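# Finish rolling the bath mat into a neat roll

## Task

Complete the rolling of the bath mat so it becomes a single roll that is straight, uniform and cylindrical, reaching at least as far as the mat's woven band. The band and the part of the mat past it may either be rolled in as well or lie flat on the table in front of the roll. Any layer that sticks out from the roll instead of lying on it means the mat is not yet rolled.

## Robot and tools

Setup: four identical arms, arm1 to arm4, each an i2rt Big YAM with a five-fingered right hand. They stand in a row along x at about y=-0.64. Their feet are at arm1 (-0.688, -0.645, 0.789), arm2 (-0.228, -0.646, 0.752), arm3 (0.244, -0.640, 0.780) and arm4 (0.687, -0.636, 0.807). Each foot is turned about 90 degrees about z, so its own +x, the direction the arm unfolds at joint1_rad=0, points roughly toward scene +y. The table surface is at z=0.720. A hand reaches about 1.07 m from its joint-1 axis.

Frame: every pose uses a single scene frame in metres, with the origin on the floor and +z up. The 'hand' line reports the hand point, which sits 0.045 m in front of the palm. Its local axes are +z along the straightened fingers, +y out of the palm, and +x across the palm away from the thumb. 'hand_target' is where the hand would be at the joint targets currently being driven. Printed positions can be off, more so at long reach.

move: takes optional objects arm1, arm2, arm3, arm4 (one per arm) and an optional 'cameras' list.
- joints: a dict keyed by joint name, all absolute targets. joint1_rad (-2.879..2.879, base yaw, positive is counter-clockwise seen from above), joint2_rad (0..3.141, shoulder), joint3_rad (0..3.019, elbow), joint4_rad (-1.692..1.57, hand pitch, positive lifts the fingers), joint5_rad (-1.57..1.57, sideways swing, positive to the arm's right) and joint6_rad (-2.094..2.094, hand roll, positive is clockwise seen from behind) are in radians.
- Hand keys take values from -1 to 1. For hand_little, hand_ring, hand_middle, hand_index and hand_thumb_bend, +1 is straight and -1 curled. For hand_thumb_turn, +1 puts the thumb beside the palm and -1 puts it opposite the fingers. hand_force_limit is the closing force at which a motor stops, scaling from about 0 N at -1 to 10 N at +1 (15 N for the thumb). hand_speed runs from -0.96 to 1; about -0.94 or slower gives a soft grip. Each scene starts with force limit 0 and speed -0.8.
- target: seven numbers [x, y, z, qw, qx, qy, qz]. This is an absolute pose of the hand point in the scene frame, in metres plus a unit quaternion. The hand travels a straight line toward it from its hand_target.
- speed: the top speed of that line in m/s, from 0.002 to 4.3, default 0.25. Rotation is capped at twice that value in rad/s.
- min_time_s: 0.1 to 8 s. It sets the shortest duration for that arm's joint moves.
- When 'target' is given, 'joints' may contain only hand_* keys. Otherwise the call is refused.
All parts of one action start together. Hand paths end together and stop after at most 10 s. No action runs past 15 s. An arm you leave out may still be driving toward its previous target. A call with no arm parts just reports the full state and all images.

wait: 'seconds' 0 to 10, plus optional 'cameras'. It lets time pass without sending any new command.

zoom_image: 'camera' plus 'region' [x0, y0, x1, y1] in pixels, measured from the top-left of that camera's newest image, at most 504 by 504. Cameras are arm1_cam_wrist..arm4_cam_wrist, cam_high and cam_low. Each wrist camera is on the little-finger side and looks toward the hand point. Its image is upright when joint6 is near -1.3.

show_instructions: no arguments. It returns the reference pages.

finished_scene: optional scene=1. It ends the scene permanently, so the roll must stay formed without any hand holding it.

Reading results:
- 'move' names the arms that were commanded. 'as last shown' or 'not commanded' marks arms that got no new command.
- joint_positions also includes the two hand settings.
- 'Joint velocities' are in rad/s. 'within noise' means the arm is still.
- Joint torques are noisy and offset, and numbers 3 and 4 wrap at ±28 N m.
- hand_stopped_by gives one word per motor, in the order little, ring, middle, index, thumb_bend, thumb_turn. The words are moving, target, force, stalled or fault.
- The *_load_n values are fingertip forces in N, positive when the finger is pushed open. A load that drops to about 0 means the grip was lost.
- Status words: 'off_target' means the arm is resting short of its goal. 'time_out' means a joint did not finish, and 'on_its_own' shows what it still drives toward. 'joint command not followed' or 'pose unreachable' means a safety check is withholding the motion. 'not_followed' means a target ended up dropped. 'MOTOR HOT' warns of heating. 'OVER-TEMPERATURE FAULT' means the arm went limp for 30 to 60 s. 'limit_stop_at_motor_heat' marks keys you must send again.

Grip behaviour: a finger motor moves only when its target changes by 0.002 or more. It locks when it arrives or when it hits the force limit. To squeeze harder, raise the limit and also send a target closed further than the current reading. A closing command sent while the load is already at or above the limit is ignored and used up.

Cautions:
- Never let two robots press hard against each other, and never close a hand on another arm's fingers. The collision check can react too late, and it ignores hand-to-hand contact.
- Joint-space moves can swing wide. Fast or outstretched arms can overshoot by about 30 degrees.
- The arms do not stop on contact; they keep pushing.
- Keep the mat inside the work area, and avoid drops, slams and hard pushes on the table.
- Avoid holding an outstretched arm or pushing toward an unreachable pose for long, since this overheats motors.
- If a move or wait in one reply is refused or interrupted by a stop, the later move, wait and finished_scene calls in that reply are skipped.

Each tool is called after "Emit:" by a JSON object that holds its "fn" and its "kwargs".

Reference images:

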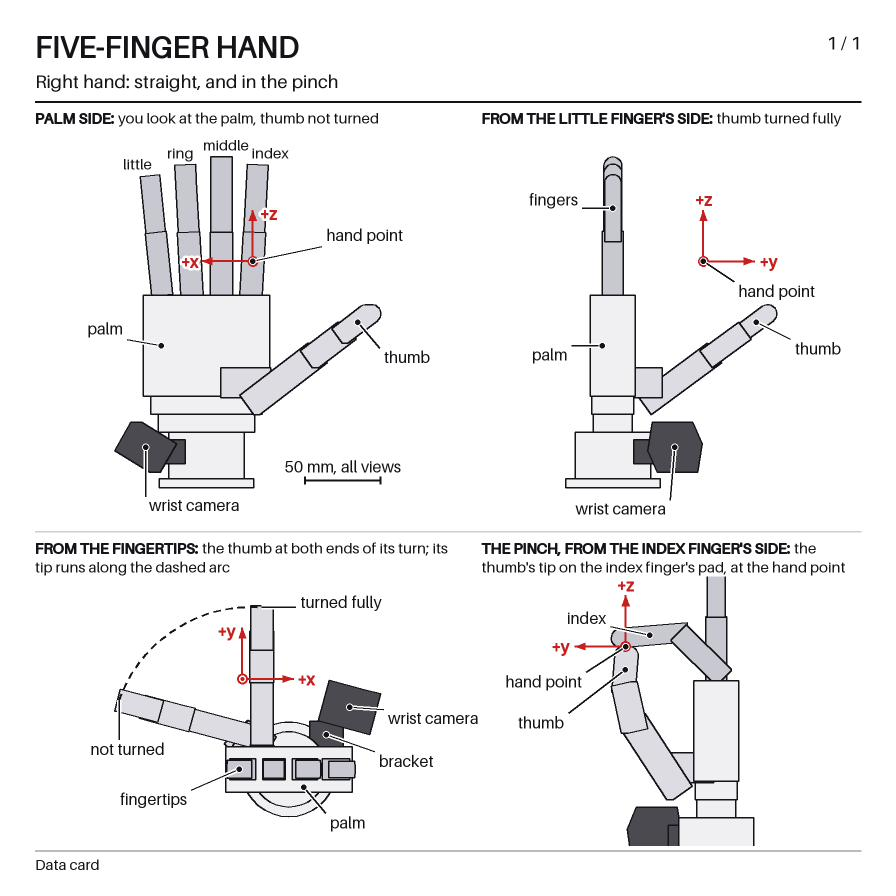

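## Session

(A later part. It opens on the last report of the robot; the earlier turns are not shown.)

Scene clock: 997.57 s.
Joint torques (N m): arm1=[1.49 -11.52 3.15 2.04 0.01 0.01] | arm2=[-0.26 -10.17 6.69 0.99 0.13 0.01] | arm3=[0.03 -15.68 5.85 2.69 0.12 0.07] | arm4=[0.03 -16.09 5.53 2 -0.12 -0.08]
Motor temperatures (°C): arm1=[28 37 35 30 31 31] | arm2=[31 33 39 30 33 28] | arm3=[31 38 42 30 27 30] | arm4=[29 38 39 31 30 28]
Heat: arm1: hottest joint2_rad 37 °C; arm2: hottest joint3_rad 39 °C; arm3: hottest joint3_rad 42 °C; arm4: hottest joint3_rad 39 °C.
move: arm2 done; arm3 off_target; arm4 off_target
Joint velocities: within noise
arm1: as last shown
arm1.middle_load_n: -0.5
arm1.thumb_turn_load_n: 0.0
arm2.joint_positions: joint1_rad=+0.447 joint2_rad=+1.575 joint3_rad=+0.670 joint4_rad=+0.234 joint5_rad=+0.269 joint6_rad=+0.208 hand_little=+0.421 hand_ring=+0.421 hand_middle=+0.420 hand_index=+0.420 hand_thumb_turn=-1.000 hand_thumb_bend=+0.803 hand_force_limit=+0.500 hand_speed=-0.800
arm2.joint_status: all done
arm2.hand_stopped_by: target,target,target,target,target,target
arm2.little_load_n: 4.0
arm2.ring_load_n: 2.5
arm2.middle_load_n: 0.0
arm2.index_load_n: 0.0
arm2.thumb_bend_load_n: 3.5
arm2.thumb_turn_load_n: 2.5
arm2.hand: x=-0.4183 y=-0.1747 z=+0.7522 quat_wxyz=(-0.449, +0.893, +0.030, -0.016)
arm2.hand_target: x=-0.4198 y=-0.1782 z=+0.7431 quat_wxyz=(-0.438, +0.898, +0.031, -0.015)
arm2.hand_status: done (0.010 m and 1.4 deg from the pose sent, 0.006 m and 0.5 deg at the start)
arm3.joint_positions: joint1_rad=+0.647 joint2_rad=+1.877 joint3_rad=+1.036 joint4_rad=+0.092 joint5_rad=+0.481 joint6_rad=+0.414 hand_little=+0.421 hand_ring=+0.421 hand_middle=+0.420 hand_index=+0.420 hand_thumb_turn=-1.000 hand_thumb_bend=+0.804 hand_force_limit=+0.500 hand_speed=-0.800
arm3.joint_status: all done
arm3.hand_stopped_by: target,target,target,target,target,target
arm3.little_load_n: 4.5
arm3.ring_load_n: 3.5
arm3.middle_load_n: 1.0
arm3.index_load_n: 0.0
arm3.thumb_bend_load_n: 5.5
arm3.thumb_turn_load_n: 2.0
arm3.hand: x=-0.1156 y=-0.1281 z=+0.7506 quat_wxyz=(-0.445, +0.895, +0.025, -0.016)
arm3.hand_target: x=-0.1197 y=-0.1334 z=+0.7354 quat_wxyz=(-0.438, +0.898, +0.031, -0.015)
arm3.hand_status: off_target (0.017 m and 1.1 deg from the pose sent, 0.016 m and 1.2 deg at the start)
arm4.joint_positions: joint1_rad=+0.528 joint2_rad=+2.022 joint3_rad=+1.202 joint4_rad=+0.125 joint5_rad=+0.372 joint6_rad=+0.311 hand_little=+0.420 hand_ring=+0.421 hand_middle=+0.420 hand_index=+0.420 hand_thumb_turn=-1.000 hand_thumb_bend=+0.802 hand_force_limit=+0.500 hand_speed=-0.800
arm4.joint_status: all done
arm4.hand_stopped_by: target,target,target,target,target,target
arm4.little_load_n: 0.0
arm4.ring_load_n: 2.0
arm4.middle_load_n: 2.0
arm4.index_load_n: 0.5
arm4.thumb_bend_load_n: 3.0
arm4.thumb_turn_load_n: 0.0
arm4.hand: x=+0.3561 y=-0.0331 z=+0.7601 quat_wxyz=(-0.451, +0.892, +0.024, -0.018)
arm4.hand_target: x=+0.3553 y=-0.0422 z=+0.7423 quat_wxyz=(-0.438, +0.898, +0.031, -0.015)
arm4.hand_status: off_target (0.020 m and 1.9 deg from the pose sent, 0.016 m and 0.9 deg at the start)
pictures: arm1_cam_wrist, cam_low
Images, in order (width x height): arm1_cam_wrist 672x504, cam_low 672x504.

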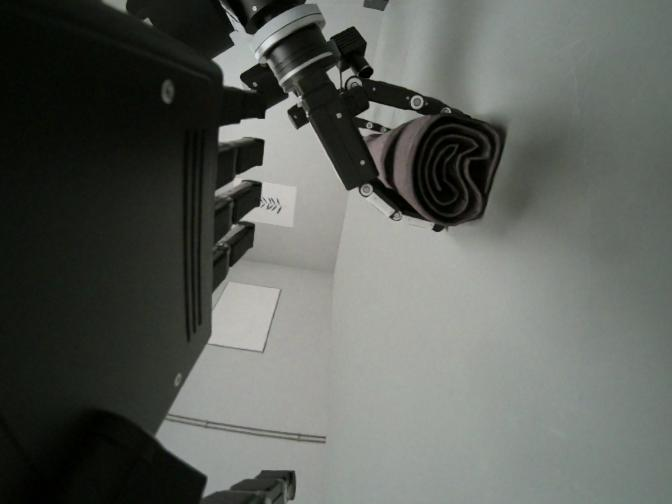

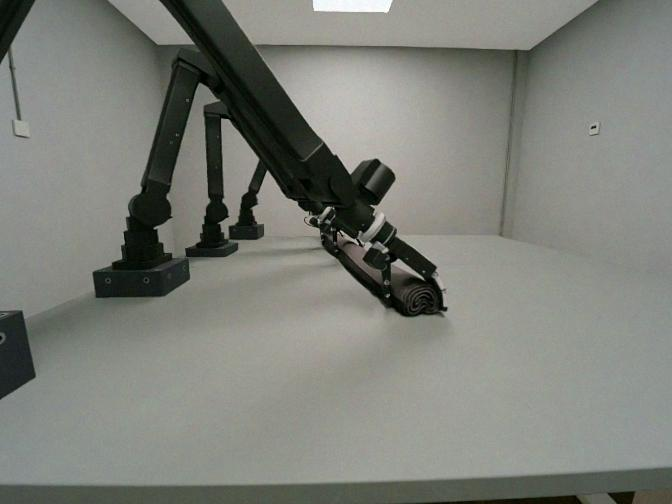

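Emit:
{"fn": "move", "kwargs": {"arm2": {"joints":{"hand_little":0.22,"hand_ring":0.22,"hand_middle":0.22,"hand_index":0.22,"hand_thumb_bend":0.62}}, "arm3": {"joints":{"hand_little":0.22,"hand_ring":0.22,"hand_middle":0.22,"hand_index":0.22,"hand_thumb_bend":0.62}}, "arm4": {"joints":{"hand_little":0.22,"hand_ring":0.22,"hand_middle":0.22,"hand_index":0.22,"hand_thumb_bend":0.62}}, "cameras": ["cam_low","arm1_cam_wrist"]}}

Emit:
{"fn": "zoom_image", "kwargs": {"camera": "arm1_cam_wrist", "region": [330, 70, 530, 250]}}

Emit:
{"fn": "zoom_image", "kwargs": {"camera": "cam_low", "region": [370, 240, 480, 340]}}

Scene clock: 999.07 s.
Joint torques (N m): arm1=[1.44 -11.75 3.17 2.18 0.07 -0.03] | arm2=[0.21 -9.41 6.45 0.66 -0.05 0.17] | arm3=[-0.09 -15.74 5.87 2.26 0.07 0.09] | arm4=[0.15 -15.97 5.63 1.72 -0.08 -0.11]
Motor temperatures (°C): arm1=[28 37 35 30 31 31] | arm2=[31 33 39 30 33 28] | arm3=[31 38 42 30 27 30] | arm4=[29 38 39 31 30 28]
Heat: arm1: hottest joint2_rad 37 °C; arm2: hottest joint3_rad 39 °C; arm3: hottest joint3_rad 42 °C; arm4: hottest joint3_rad 39 °C.
move: arm2 done; arm3 off_target; arm4 done
Joint velocities: within noise
arm1: as last shown
arm1.ring_load_n: 0.0
arm1.middle_load_n: 0.0
arm1.thumb_turn_load_n: -0.5
arm2.joint_positions: joint1_rad=+0.447 joint2_rad=+1.575 joint3_rad=+0.675 joint4_rad=+0.237 joint5_rad=+0.273 joint6_rad=+0.192 hand_little=+0.221 hand_ring=+0.222 hand_middle=+0.220 hand_index=+0.220 hand_thumb_turn=-1.000 hand_thumb_bend=+0.624 hand_force_limit=+0.500 hand_speed=-0.800
arm2.joint_status: all done
arm2.hand_stopped_by: target,target,target,target,target,target
arm2.little_load_n: 4.0
arm2.ring_load_n: 4.0
arm2.middle_load_n: 0.0
arm2.index_load_n: 0.0
arm2.thumb_bend_load_n: 4.0
arm2.thumb_turn_load_n: 1.5
arm2.hand: x=-0.4178 y=-0.1719 z=+0.7545 quat_wxyz=(-0.453, +0.891, +0.035, -0.012)
arm2.hand_target: x=-0.4199 y=-0.1782 z=+0.7432 quat_wxyz=(-0.438, +0.898, +0.031, -0.015)
arm2.hand_status: not commanded
arm3.joint_positions: joint1_rad=+0.647 joint2_rad=+1.877 joint3_rad=+1.036 joint4_rad=+0.103 joint5_rad=+0.483 joint6_rad=+0.412 hand_little=+0.221 hand_ring=+0.221 hand_middle=+0.221 hand_index=+0.220 hand_thumb_turn=-1.000 hand_thumb_bend=+0.707 hand_force_limit=+0.500 hand_speed=-0.800
arm3.joint_status: hand_thumb_bend off_target (ended at +0.707, target +0.620); the others done
arm3.hand_stopped_by: target,target,target,target,force,target
arm3.little_load_n: 7.0
arm3.ring_load_n: 6.5
arm3.middle_load_n: 6.0
arm3.index_load_n: 0.0
arm3.thumb_bend_load_n: 11.5
arm3.thumb_turn_load_n: 6.0
arm3.hand: x=-0.1166 y=-0.1261 z=+0.7524 quat_wxyz=(-0.449, +0.893, +0.024, -0.018)
arm3.hand_target: x=-0.1197 y=-0.1334 z=+0.7354 quat_wxyz=(-0.438, +0.898, +0.031, -0.015)
arm3.hand_status: not commanded
arm4.joint_positions: joint1_rad=+0.528 joint2_rad=+2.020 joint3_rad=+1.202 joint4_rad=+0.131 joint5_rad=+0.372 joint6_rad=+0.311 hand_little=+0.220 hand_ring=+0.221 hand_middle=+0.221 hand_index=+0.220 hand_thumb_turn=-1.000 hand_thumb_bend=+0.623 hand_force_limit=+0.500 hand_speed=-0.800
arm4.joint_status: all done
arm4.hand_stopped_by: target,target,target,target,target,target
arm4.little_load_n: 0.0
arm4.ring_load_n: 2.0
arm4.middle_load_n: 3.5
arm4.index_load_n: 0.5
arm4.thumb_bend_load_n: 4.0
arm4.thumb_turn_load_n: 2.0
arm4.hand: x=+0.3553 y=-0.0318 z=+0.7622 quat_wxyz=(-0.454, +0.891, +0.023, -0.020)
arm4.hand_target: x=+0.3552 y=-0.0421 z=+0.7426 quat_wxyz=(-0.438, +0.898, +0.031, -0.015)
arm4.hand_status: not commanded
pictures: arm1_cam_wrist, cam_low
Images, in order (width x height): arm1_cam_wrist 672x504, cam_low 672x504.

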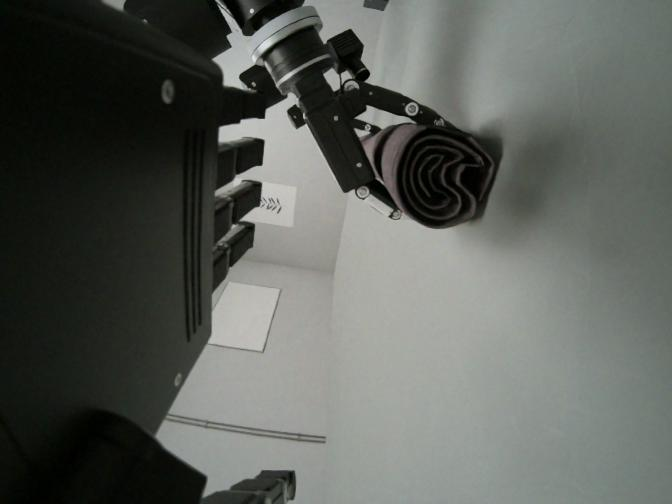

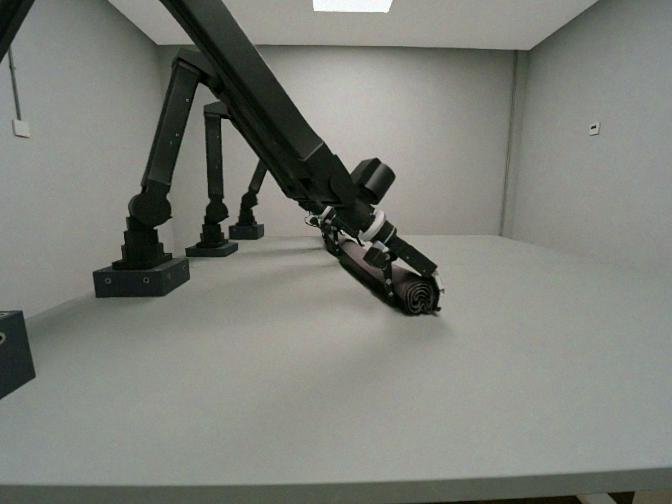

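Scaled by 2.520 from the camera's image (finer frame: 960x720).

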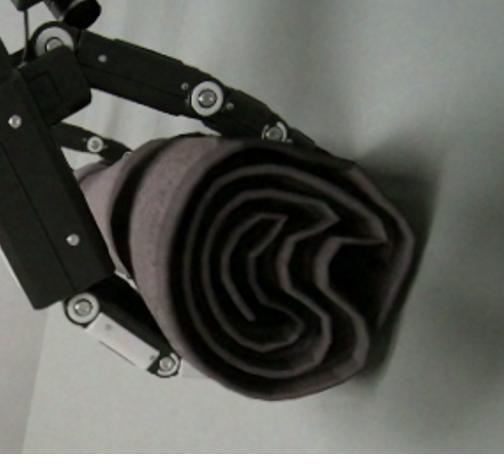

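Scaled by 4.582 from the camera's image (finer frame: 960x720).

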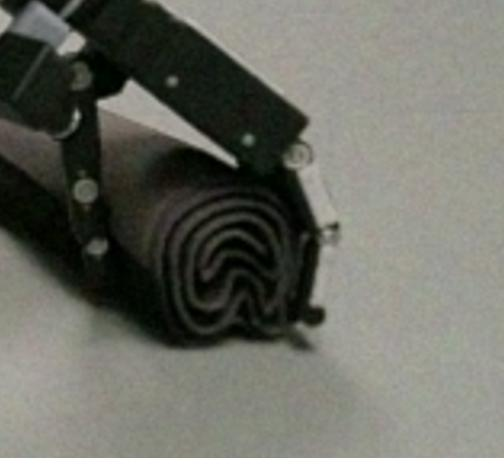

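Emit:
{"fn": "move", "kwargs": {"arm2": {"joints":{"hand_little":0.45,"hand_ring":0.45,"hand_middle":0.45,"hand_index":0.45,"hand_thumb_bend":0.82,"hand_speed":-0.85}}, "arm3": {"joints":{"hand_little":0.45,"hand_ring":0.45,"hand_middle":0.45,"hand_index":0.45,"hand_thumb_bend":0.85,"hand_speed":-0.85}}, "arm4": {"joints":{"hand_little":0.45,"hand_ring":0.45,"hand_middle":0.45,"hand_index":0.45,"hand_thumb_bend":0.82,"hand_speed":-0.85}}, "cameras": ["cam_low","arm1_cam_wrist"]}}

Emit:
{"fn": "zoom_image", "kwargs": {"camera": "arm1_cam_wrist", "region": [330, 70, 530, 250]}}

Emit:
{"fn": "move", "kwargs": {"arm2": {"joints":{"hand_little":0.75,"hand_ring":0.75,"hand_middle":0.75,"hand_index":0.75,"hand_thumb_bend":1.0,"hand_speed":-0.8}}, "arm3": {"joints":{"hand_little":0.75,"hand_ring":0.75,"hand_middle":0.75,"hand_index":0.75,"hand_thumb_bend":1.0,"hand_speed":-0.8}}, "arm4": {"joints":{"hand_little":0.75,"hand_ring":0.75,"hand_middle":0.75,"hand_index":0.75,"hand_thumb_bend":1.0,"hand_speed":-0.8}}, "cameras": ["cam_low","arm1_cam_wrist"]}}

Emit:
{"fn": "zoom_image", "kwargs": {"camera": "arm1_cam_wrist", "region": [330, 70, 530, 250]}}

Emit:
{"fn": "zoom_image", "kwargs": {"camera": "cam_low", "region": [370, 240, 480, 340]}}

Scene clock: 1001.20 s.
Joint torques (N m): arm1=[1.61 -10.7 3.1 2.04 0 -0.09] | arm2=[-1.14 -9.93 6.31 0.92 0.02 0.14] | arm3=[-0.03 -15.97 5.89 2.24 0.19 0.08] | arm4=[-0.03 -15.09 5.67 1.62 0.05 -0.06]
Motor temperatures (°C): arm1=[28 37 35 30 31 31] | arm2=[31 33 39 30 33 28] | arm3=[31 38 42 30 27 30] | arm4=[29 38 39 31 30 28]
Heat: arm1: hottest joint2_rad 37 °C; arm2: hottest joint3_rad 39 °C; arm3: hottest joint3_rad 42 °C; arm4: hottest joint3_rad 39 °C.
move: arm2 done; arm3 done; arm4 done
Joint velocities: within noise
arm1: as last shown
arm1.thumb_turn_load_n: 0.0
arm2.joint_positions: joint1_rad=+0.447 joint2_rad=+1.577 joint3_rad=+0.675 joint4_rad=+0.233 joint5_rad=+0.270 joint6_rad=+0.199 hand_little=+0.450 hand_ring=+0.450 hand_middle=+0.450 hand_index=+0.450 hand_thumb_turn=-1.000 hand_thumb_bend=+0.820 hand_force_limit=+0.500 hand_speed=-0.850
arm2.joint_status: all done
arm2.hand_stopped_by: target,target,target,target,target,target
arm2.little_load_n: 0.5
arm2.ring_load_n: 0.0
arm2.middle_load_n: -1.0
arm2.index_load_n: 0.0
arm2.thumb_bend_load_n: 0.0
arm2.thumb_turn_load_n: 0.0
arm2.hand: x=-0.4183 y=-0.1731 z=+0.7526 quat_wxyz=(-0.450, +0.892, +0.033, -0.014)
arm2.hand_target: x=-0.4198 y=-0.1782 z=+0.7432 quat_wxyz=(-0.438, +0.898, +0.031, -0.015)
arm2.hand_status: not commanded
arm3.joint_positions: joint1_rad=+0.647 joint2_rad=+1.879 joint3_rad=+1.036 joint4_rad=+0.103 joint5_rad=+0.479 joint6_rad=+0.412 hand_little=+0.450 hand_ring=+0.450 hand_middle=+0.450 hand_index=+0.450 hand_thumb_turn=-1.000 hand_thumb_bend=+0.850 hand_force_limit=+0.500 hand_speed=-0.850
arm3.joint_status: all done
arm3.hand_stopped_by: target,target,target,target,target,target
arm3.little_load_n: 1.0
arm3.ring_load_n: 0.0
arm3.middle_load_n: 0.0
arm3.index_load_n: 0.0
arm3.thumb_bend_load_n: 0.5
arm3.thumb_turn_load_n: 0.0
arm3.hand: x=-0.1170 y=-0.1267 z=+0.7510 quat_wxyz=(-0.447, +0.894, +0.025, -0.019)
arm3.hand_target: x=-0.1197 y=-0.1334 z=+0.7355 quat_wxyz=(-0.438, +0.898, +0.031, -0.015)
arm3.hand_status: not commanded
arm4.joint_positions: joint1_rad=+0.528 joint2_rad=+2.021 joint3_rad=+1.202 joint4_rad=+0.131 joint5_rad=+0.369 joint6_rad=+0.311 hand_little=+0.450 hand_ring=+0.450 hand_middle=+0.450 hand_index=+0.450 hand_thumb_turn=-1.000 hand_thumb_bend=+0.820 hand_force_limit=+0.500 hand_speed=-0.850
arm4.joint_status: all done
arm4.hand_stopped_by: target,target,target,target,target,target
arm4.little_load_n: 0.0
arm4.ring_load_n: 0.0
arm4.middle_load_n: 0.0
arm4.index_load_n: 0.0
arm4.thumb_bend_load_n: 0.0
arm4.thumb_turn_load_n: 0.0
arm4.hand: x=+0.3546 y=-0.0322 z=+0.7619 quat_wxyz=(-0.453, +0.891, +0.024, -0.021)
arm4.hand_target: x=+0.3552 y=-0.0422 z=+0.7425 quat_wxyz=(-0.438, +0.898, +0.031, -0.015)
arm4.hand_status: not commanded
pictures: arm1_cam_wrist, cam_low
Images, in order (width x height): arm1_cam_wrist 672x504, cam_low 672x504.

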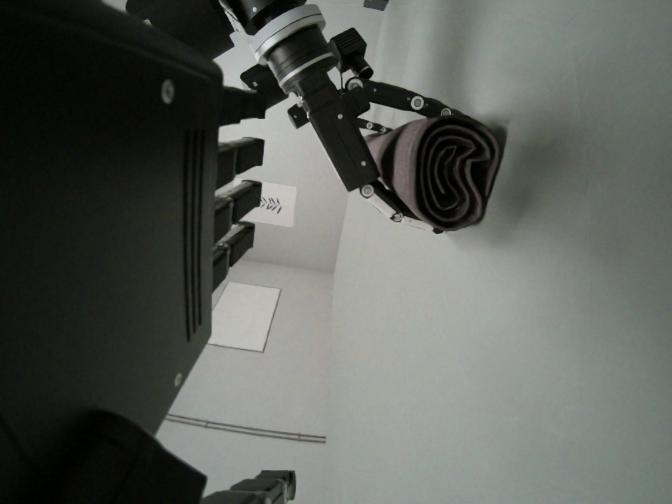

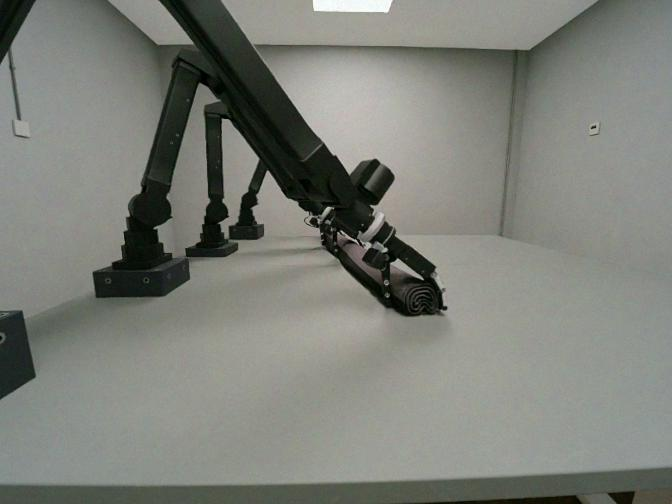

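Scaled by 2.520 from the camera's image (finer frame: 960x720).

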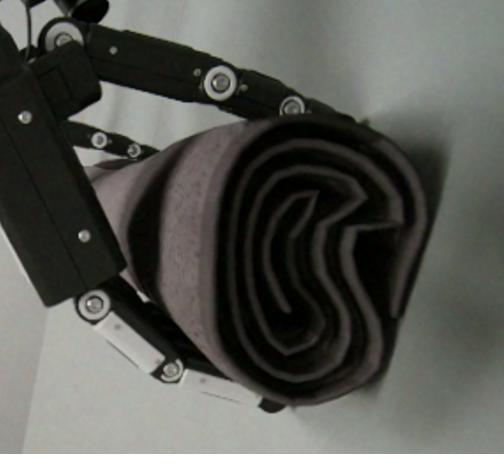

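Scene clock: 1002.33 s.
Joint torques (N m): arm1=[1.38 -11.22 2.93 2.03 -0.01 -0.02] | arm2=[-0.44 -11.28 6.17 0.94 0.1 0.11] | arm3=[-0.09 -16.91 5.78 2.26 0.24 0.08] | arm4=[-0.32 -16.56 5.57 1.61 0.1 -0.07]
Motor temperatures (°C): arm1=[28 37 35 30 31 31] | arm2=[31 33 39 30 33 28] | arm3=[31 38 41 30 27 30] | arm4=[29 38 39 31 30 28]
Heat: arm1: hottest joint2_rad 37 °C; arm2: hottest joint3_rad 39 °C; arm3: hottest joint3_rad 41 °C; arm4: hottest joint3_rad 39 °C.
move: arm2 done; arm3 done; arm4 done
Joint velocities: within noise
arm1: as last shown
arm2.joint_positions: joint1_rad=+0.447 joint2_rad=+1.583 joint3_rad=+0.675 joint4_rad=+0.230 joint5_rad=+0.269 joint6_rad=+0.207 hand_little=+0.750 hand_ring=+0.750 hand_middle=+0.750 hand_index=+0.750 hand_thumb_turn=-1.000 hand_thumb_bend=+0.999 hand_force_limit=+0.500 hand_speed=-0.800
arm2.joint_status: all done
arm2.hand_stopped_by: target,target,target,target,target,target
arm2.little_load_n: 0.0
arm2.ring_load_n: 0.0
arm2.middle_load_n: 0.0
arm2.index_load_n: 0.0
arm2.thumb_bend_load_n: -0.5
arm2.thumb_turn_load_n: 0.0
arm2.hand: x=-0.4184 y=-0.1743 z=+0.7493 quat_wxyz=(-0.446, +0.894, +0.031, -0.015)
arm2.hand_target: x=-0.4199 y=-0.1782 z=+0.7432 quat_wxyz=(-0.438, +0.898, +0.031, -0.015)
arm2.hand_status: not commanded
arm3.joint_positions: joint1_rad=+0.647 joint2_rad=+1.890 joint3_rad=+1.036 joint4_rad=+0.103 joint5_rad=+0.478 joint6_rad=+0.412 hand_little=+0.750 hand_ring=+0.750 hand_middle=+0.750 hand_index=+0.750 hand_thumb_turn=-1.000 hand_thumb_bend=+1.000 hand_force_limit=+0.500 hand_speed=-0.800
arm3.joint_status: all done
arm3.hand_stopped_by: target,target,target,target,target,target
arm3.little_load_n: 0.0
arm3.ring_load_n: -0.5
arm3.middle_load_n: 0.0
arm3.index_load_n: 0.0
arm3.thumb_bend_load_n: 0.0
arm3.thumb_turn_load_n: 0.0
arm3.hand: x=-0.1162 y=-0.1283 z=+0.7442 quat_wxyz=(-0.443, +0.896, +0.026, -0.016)
arm3.hand_target: x=-0.1197 y=-0.1334 z=+0.7353 quat_wxyz=(-0.438, +0.898, +0.031, -0.015)
arm3.hand_status: not commanded
arm4.joint_positions: joint1_rad=+0.528 joint2_rad=+2.027 joint3_rad=+1.202 joint4_rad=+0.131 joint5_rad=+0.369 joint6_rad=+0.311 hand_little=+0.750 hand_ring=+0.750 hand_middle=+0.750 hand_index=+0.750 hand_thumb_turn=-1.000 hand_thumb_bend=+1.000 hand_force_limit=+0.500 hand_speed=-0.800
arm4.joint_status: all done
arm4.hand_stopped_by: target,target,target,target,target,target
arm4.little_load_n: 0.0
arm4.ring_load_n: 0.0
arm4.middle_load_n: 0.0
arm4.index_load_n: 0.0
arm4.thumb_bend_load_n: -0.5
arm4.thumb_turn_load_n: 0.0
arm4.hand: x=+0.3551 y=-0.0333 z=+0.7576 quat_wxyz=(-0.451, +0.892, +0.025, -0.020)
arm4.hand_target: x=+0.3553 y=-0.0422 z=+0.7424 quat_wxyz=(-0.438, +0.898, +0.031, -0.015)
arm4.hand_status: not commanded
pictures: arm1_cam_wrist, cam_low
Images, in order (width x height): arm1_cam_wrist 672x504, cam_low 672x504.

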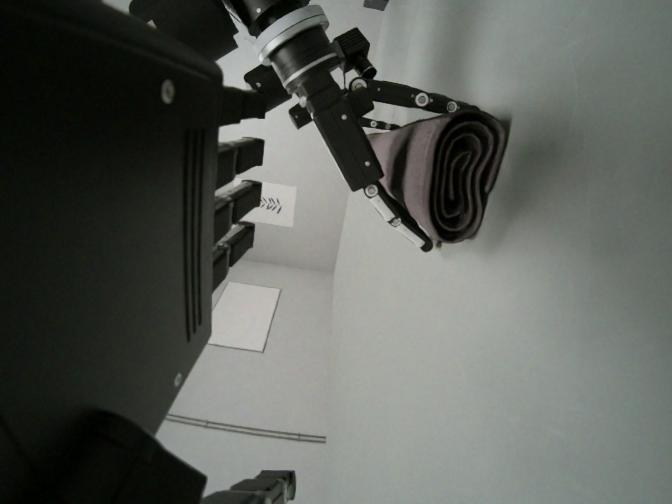

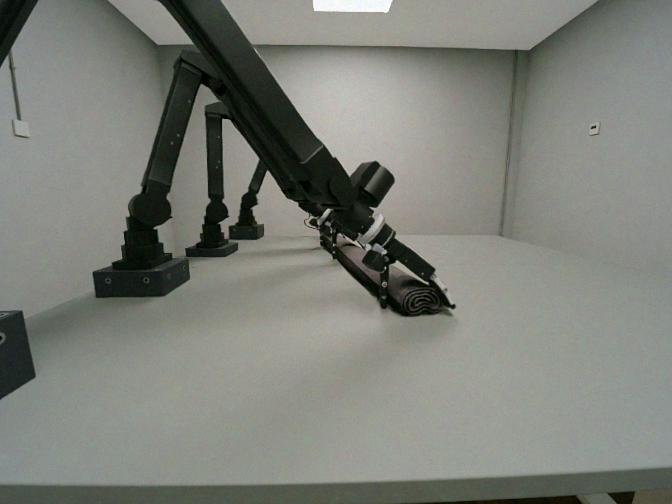

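Scaled by 2.520 from the camera's image (finer frame: 960x720).

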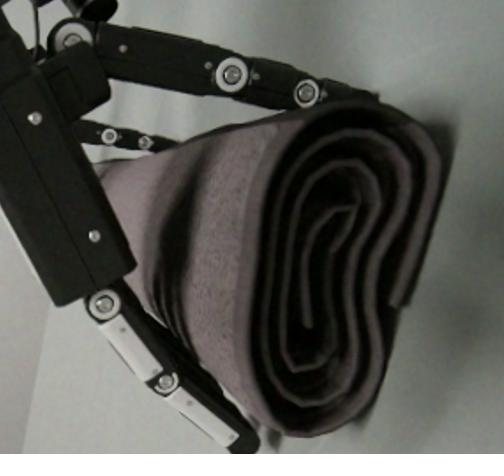

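Scaled by 4.582 from the camera's image (finer frame: 960x720).

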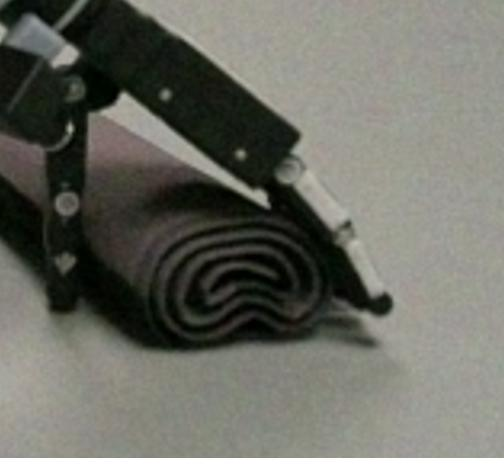

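Emit:
{"fn": "move", "kwargs": {"arm2": {"target":[-0.42,-0.165,0.84,0.4381,-0.8983,-0.0314,0.0153],"speed":0.12,"joints":{"hand_little":0.9,"hand_ring":0.9,"hand_middle":0.9,"hand_index":0.9,"hand_speed":0}}, "arm3": {"target":[-0.12,-0.120,0.84,0.4381,-0.8983,-0.0314,0.0153],"speed":0.12,"joints":{"hand_little":0.9,"hand_ring":0.9,"hand_middle":0.9,"hand_index":0.9,"hand_speed":0}}, "arm4": {"target":[0.355,-0.027,0.84,0.4381,-0.8983,-0.0314,0.0153],"speed":0.12,"joints":{"hand_little":0.9,"hand_ring":0.9,"hand_middle":0.9,"hand_index":0.9,"hand_speed":0}}}}

Emit:
{"fn": "move", "kwargs": {"arm2": {"target":[-0.32,-0.154,0.84,0.4381,-0.8983,-0.0314,0.0153],"speed":0.2}, "arm3": {"target":[-0.02,-0.107,0.84,0.4381,-0.8983,-0.0314,0.0153],"speed":0.2}, "arm4": {"target":[0.26,-0.043,0.84,0.4381,-0.8983,-0.0314,0.0153],"speed":0.2}, "cameras": ["cam_high","cam_low","arm1_cam_wrist"]}}

Emit:
{"fn": "zoom_image", "kwargs": {"camera": "arm1_cam_wrist", "region": [330, 70, 530, 250]}}

Emit:
{"fn": "zoom_image", "kwargs": {"camera": "cam_low", "region": [370, 240, 480, 340]}}

Emit:
{"fn": "zoom_image", "kwargs": {"camera": "cam_high", "region": [180, 160, 480, 310]}}

Scene clock: 1004.63 s.
Joint torques (N m): arm1=[1.2 -11.46 3.12 2.17 0.09 0.04] | arm2=[-2.2 -11.28 11.67 0.92 0.19 0.02] | arm3=[-1.44 -19.6 10.3 1.63 0.23 -0.05] | arm4=[-1.85 -17.79 10.39 1.66 0.06 -0.17]
Motor temperatures (°C): arm1=[28 37 35 30 31 31] | arm2=[31 33 39 30 33 28] | arm3=[31 38 42 30 27 30] | arm4=[29 38 39 31 30 28]
Heat: arm1: hottest joint2_rad 37 °C; arm2: hottest joint3_rad 39 °C; arm3: hottest joint3_rad 42 °C; arm4: hottest joint3_rad 39 °C.
move: arm2 off_target; arm3 off_target; arm4 off_target
Joint velocities: within noise
arm1: as last shown
arm2.joint_positions: joint1_rad=+0.447 joint2_rad=+1.412 joint3_rad=+0.765 joint4_rad=-0.092 joint5_rad=+0.259 joint6_rad=+0.208 hand_little=+0.900 hand_ring=+0.900 hand_middle=+0.900 hand_index=+0.900 hand_thumb_turn=-1.000 hand_thumb_bend=+1.000 hand_force_limit=+0.500 hand_speed=+0.000
arm2.joint_status: all done
arm2.hand_stopped_by: target,target,target,target,target,target
arm2.little_load_n: 0.0
arm2.ring_load_n: -0.5
arm2.middle_load_n: -0.5
arm2.index_load_n: 0.0
arm2.thumb_bend_load_n: 0.0
arm2.thumb_turn_load_n: 0.0
arm2.hand: x=-0.4164 y=-0.1833 z=+0.8166 quat_wxyz=(-0.419, +0.907, +0.037, -0.009)
arm2.hand_target: x=-0.4196 y=-0.1659 z=+0.8403 quat_wxyz=(-0.438, +0.898, +0.031, -0.015)
arm2.hand_status: off_target (0.030 m and 2.6 deg from the pose sent, 0.091 m and 1.0 deg at the start)
arm3.joint_positions: joint1_rad=+0.647 joint2_rad=+1.754 joint3_rad=+1.083 joint4_rad=-0.151 joint5_rad=+0.468 joint6_rad=+0.412 hand_little=+0.900 hand_ring=+0.900 hand_middle=+0.900 hand_index=+0.900 hand_thumb_turn=-1.000 hand_thumb_bend=+1.000 hand_force_limit=+0.500 hand_speed=+0.000
arm3.joint_status: all done
arm3.hand_stopped_by: target,target,target,target,target,target
arm3.little_load_n: 0.0
arm3.ring_load_n: 0.0
arm3.middle_load_n: 0.0
arm3.index_load_n: 0.0
arm3.thumb_bend_load_n: 0.0
arm3.thumb_turn_load_n: 0.0
arm3.hand: x=-0.1085 y=-0.1408 z=+0.8050 quat_wxyz=(-0.416, +0.909, +0.038, -0.001)
arm3.hand_target: x=-0.1190 y=-0.1213 z=+0.8405 quat_wxyz=(-0.438, +0.898, +0.031, -0.015)
arm3.hand_status: off_target (0.042 m and 3.3 deg from the pose sent, 0.096 m and 0.9 deg at the start)
arm4.joint_positions: joint1_rad=+0.528 joint2_rad=+1.910 joint3_rad=+1.233 joint4_rad=-0.097 joint5_rad=+0.359 joint6_rad=+0.310 hand_little=+0.900 hand_ring=+0.900 hand_middle=+0.900 hand_index=+0.900 hand_thumb_turn=-1.000 hand_thumb_bend=+1.000 hand_force_limit=+0.500 hand_speed=+0.000
arm4.joint_status: all done
arm4.hand_stopped_by: target,target,target,target,target,target
arm4.little_load_n: 0.0
arm4.ring_load_n: 0.0
arm4.middle_load_n: 0.0
arm4.index_load_n: 0.0
arm4.thumb_bend_load_n: 0.0
arm4.thumb_turn_load_n: 0.0
arm4.hand: x=+0.3618 y=-0.0488 z=+0.8096 quat_wxyz=(-0.417, +0.908, +0.036, -0.006)
arm4.hand_target: x=+0.3558 y=-0.0282 z=+0.8406 quat_wxyz=(-0.438, +0.898, +0.031, -0.015)
arm4.hand_status: off_target (0.038 m and 2.9 deg from the pose sent, 0.083 m and 1.8 deg at the start)
pictures: none

Scene clock: 1006.03 s.
Joint torques (N m): arm1=[1.03 -11.69 3.03 1.91 -0.01 -0.13] | arm2=[-0.73 -12.16 7.73 1.83 -0.01 -0.12] | arm3=[-1.14 -19.14 6.48 3.19 0.15 -0.1] | arm4=[-0.85 -17.96 11.18 1.63 0.3 -0.01]
Motor temperatures (°C): arm1=[28 37 35 30 31 31] | arm2=[31 33 39 30 33 28] | arm3=[31 38 42 30 27 30] | arm4=[29 38 39 31 30 28]
Heat: arm1: hottest joint2_rad 37 °C; arm2: hottest joint3_rad 39 °C; arm3: hottest joint3_rad 42 °C; arm4: hottest joint3_rad 39 °C.
move: arm2 done; arm3 off_target; arm4 off_target
Joint velocities: within noise
arm1: as last shown
arm1.little_load_n: -0.5
arm1.index_load_n: -0.5
arm1.thumb_turn_load_n: -0.5
arm2.joint_positions: joint1_rad=+0.188 joint2_rad=+1.373 joint3_rad=+0.765 joint4_rad=-0.085 joint5_rad=+0.062 joint6_rad=+0.053 hand_little=+0.900 hand_ring=+0.900 hand_middle=+0.900 hand_index=+0.900 hand_thumb_turn=-1.000 hand_thumb_bend=+1.000 hand_force_limit=+0.500 hand_speed=+0.000
arm2.joint_status: not commanded
arm2.hand_stopped_by: target,target,target,target,target,target
arm2.little_load_n: 0.0
arm2.ring_load_n: 0.0
arm2.middle_load_n: 0.0
arm2.index_load_n: 0.0
arm2.thumb_bend_load_n: 0.0
arm2.thumb_turn_load_n: 0.0
arm2.hand: x=-0.3217 y=-0.1569 z=+0.8334 quat_wxyz=(-0.427, +0.904, +0.029, -0.016)
arm2.hand_target: x=-0.3200 y=-0.1540 z=+0.8400 quat_wxyz=(-0.438, +0.898, +0.031, -0.015)
arm2.hand_status: done (0.007 m and 1.4 deg from the pose sent, 0.103 m and 2.6 deg at the start)
arm3.joint_positions: joint1_rad=+0.462 joint2_rad=+1.667 joint3_rad=+0.998 joint4_rad=-0.091 joint5_rad=+0.333 joint6_rad=+0.286 hand_little=+0.900 hand_ring=+0.900 hand_middle=+0.900 hand_index=+0.900 hand_thumb_turn=-1.000 hand_thumb_bend=+1.000 hand_force_limit=+0.500 hand_speed=+0.000
arm3.joint_status: not commanded
arm3.hand_stopped_by: target,target,target,target,target,target
arm3.little_load_n: 0.0
arm3.ring_load_n: 0.0
arm3.middle_load_n: 0.0
arm3.index_load_n: 0.0
arm3.thumb_bend_load_n: 0.0
arm3.thumb_turn_load_n: 0.0
arm3.hand: x=-0.0194 y=-0.1126 z=+0.8202 quat_wxyz=(-0.417, +0.908, +0.030, -0.008)
arm3.hand_target: x=-0.0201 y=-0.1071 z=+0.8398 quat_wxyz=(-0.438, +0.898, +0.031, -0.015)
arm3.hand_status: off_target (0.021 m and 2.8 deg from the pose sent, 0.101 m and 3.3 deg at the start)
arm4.joint_positions: joint1_rad=+0.672 joint2_rad=+1.973 joint3_rad=+1.381 joint4_rad=-0.205 joint5_rad=+0.462 joint6_rad=+0.400 hand_little=+0.900 hand_ring=+0.900 hand_middle=+0.900 hand_index=+0.900 hand_thumb_turn=-1.000 hand_thumb_bend=+1.000 hand_force_limit=+0.500 hand_speed=+0.000
arm4.joint_status: not commanded
arm4.hand_stopped_by: target,target,target,target,target,target
arm4.little_load_n: 0.0
arm4.ring_load_n: 0.0
arm4.middle_load_n: -0.5
arm4.index_load_n: 0.0
arm4.thumb_bend_load_n: 0.0
arm4.thumb_turn_load_n: 0.5
arm4.hand: x=+0.2705 y=-0.0624 z=+0.8232 quat_wxyz=(-0.426, +0.904, +0.043, -0.007)
arm4.hand_target: x=+0.2609 y=-0.0441 z=+0.8406 quat_wxyz=(-0.438, +0.898, +0.031, -0.016)
arm4.hand_status: off_target (0.028 m and 2.3 deg from the pose sent, 0.107 m and 2.9 deg at the start)
pictures: arm1_cam_wrist, cam_high, cam_low
Images, in order (width x height): arm1_cam_wrist 672x504, cam_high 672x504, cam_low 672x504.

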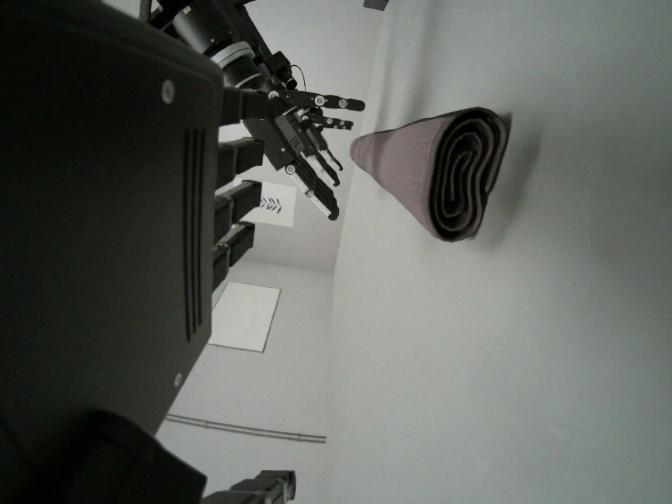

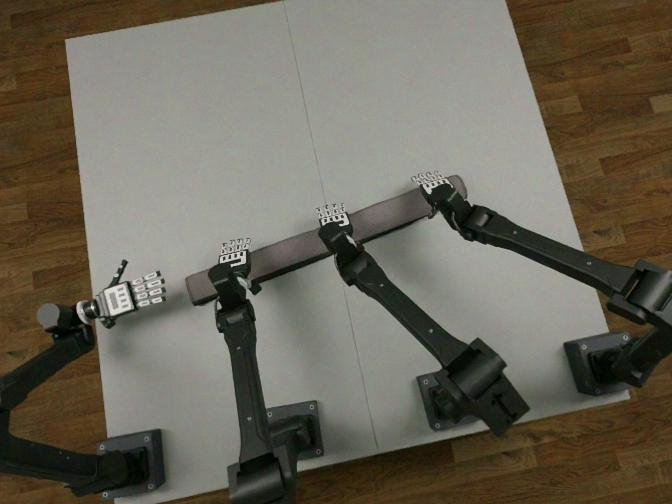

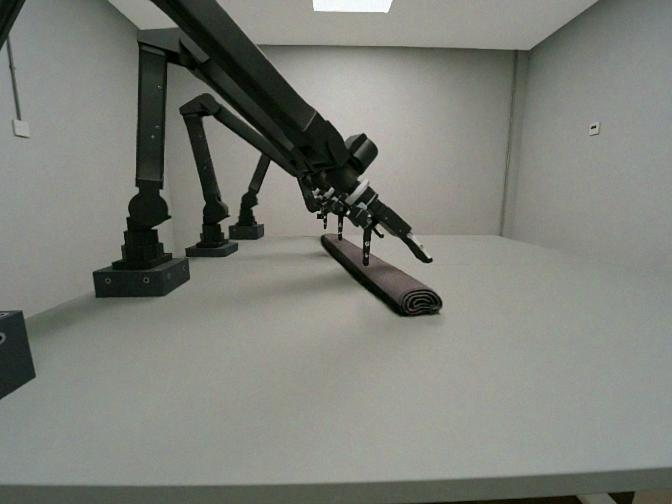

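Scaled by 2.520 from the camera's image (finer frame: 960x720).

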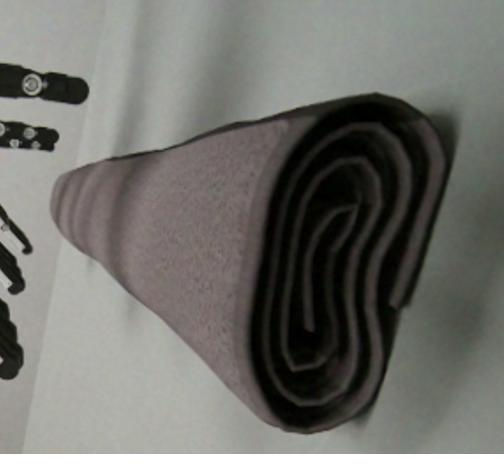

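Scaled by 4.582 from the camera's image (finer frame: 960x720).

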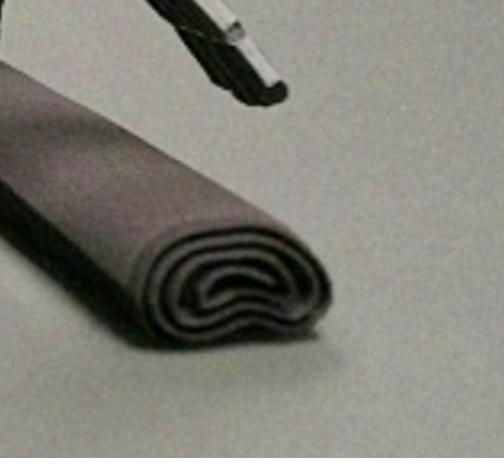

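Scaled by 1.680 from the camera's image (finer frame: 960x720).

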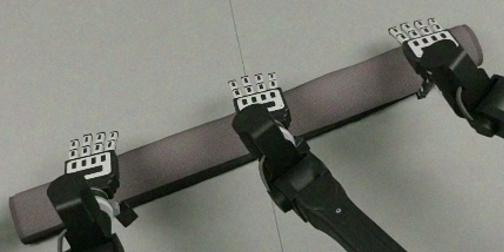

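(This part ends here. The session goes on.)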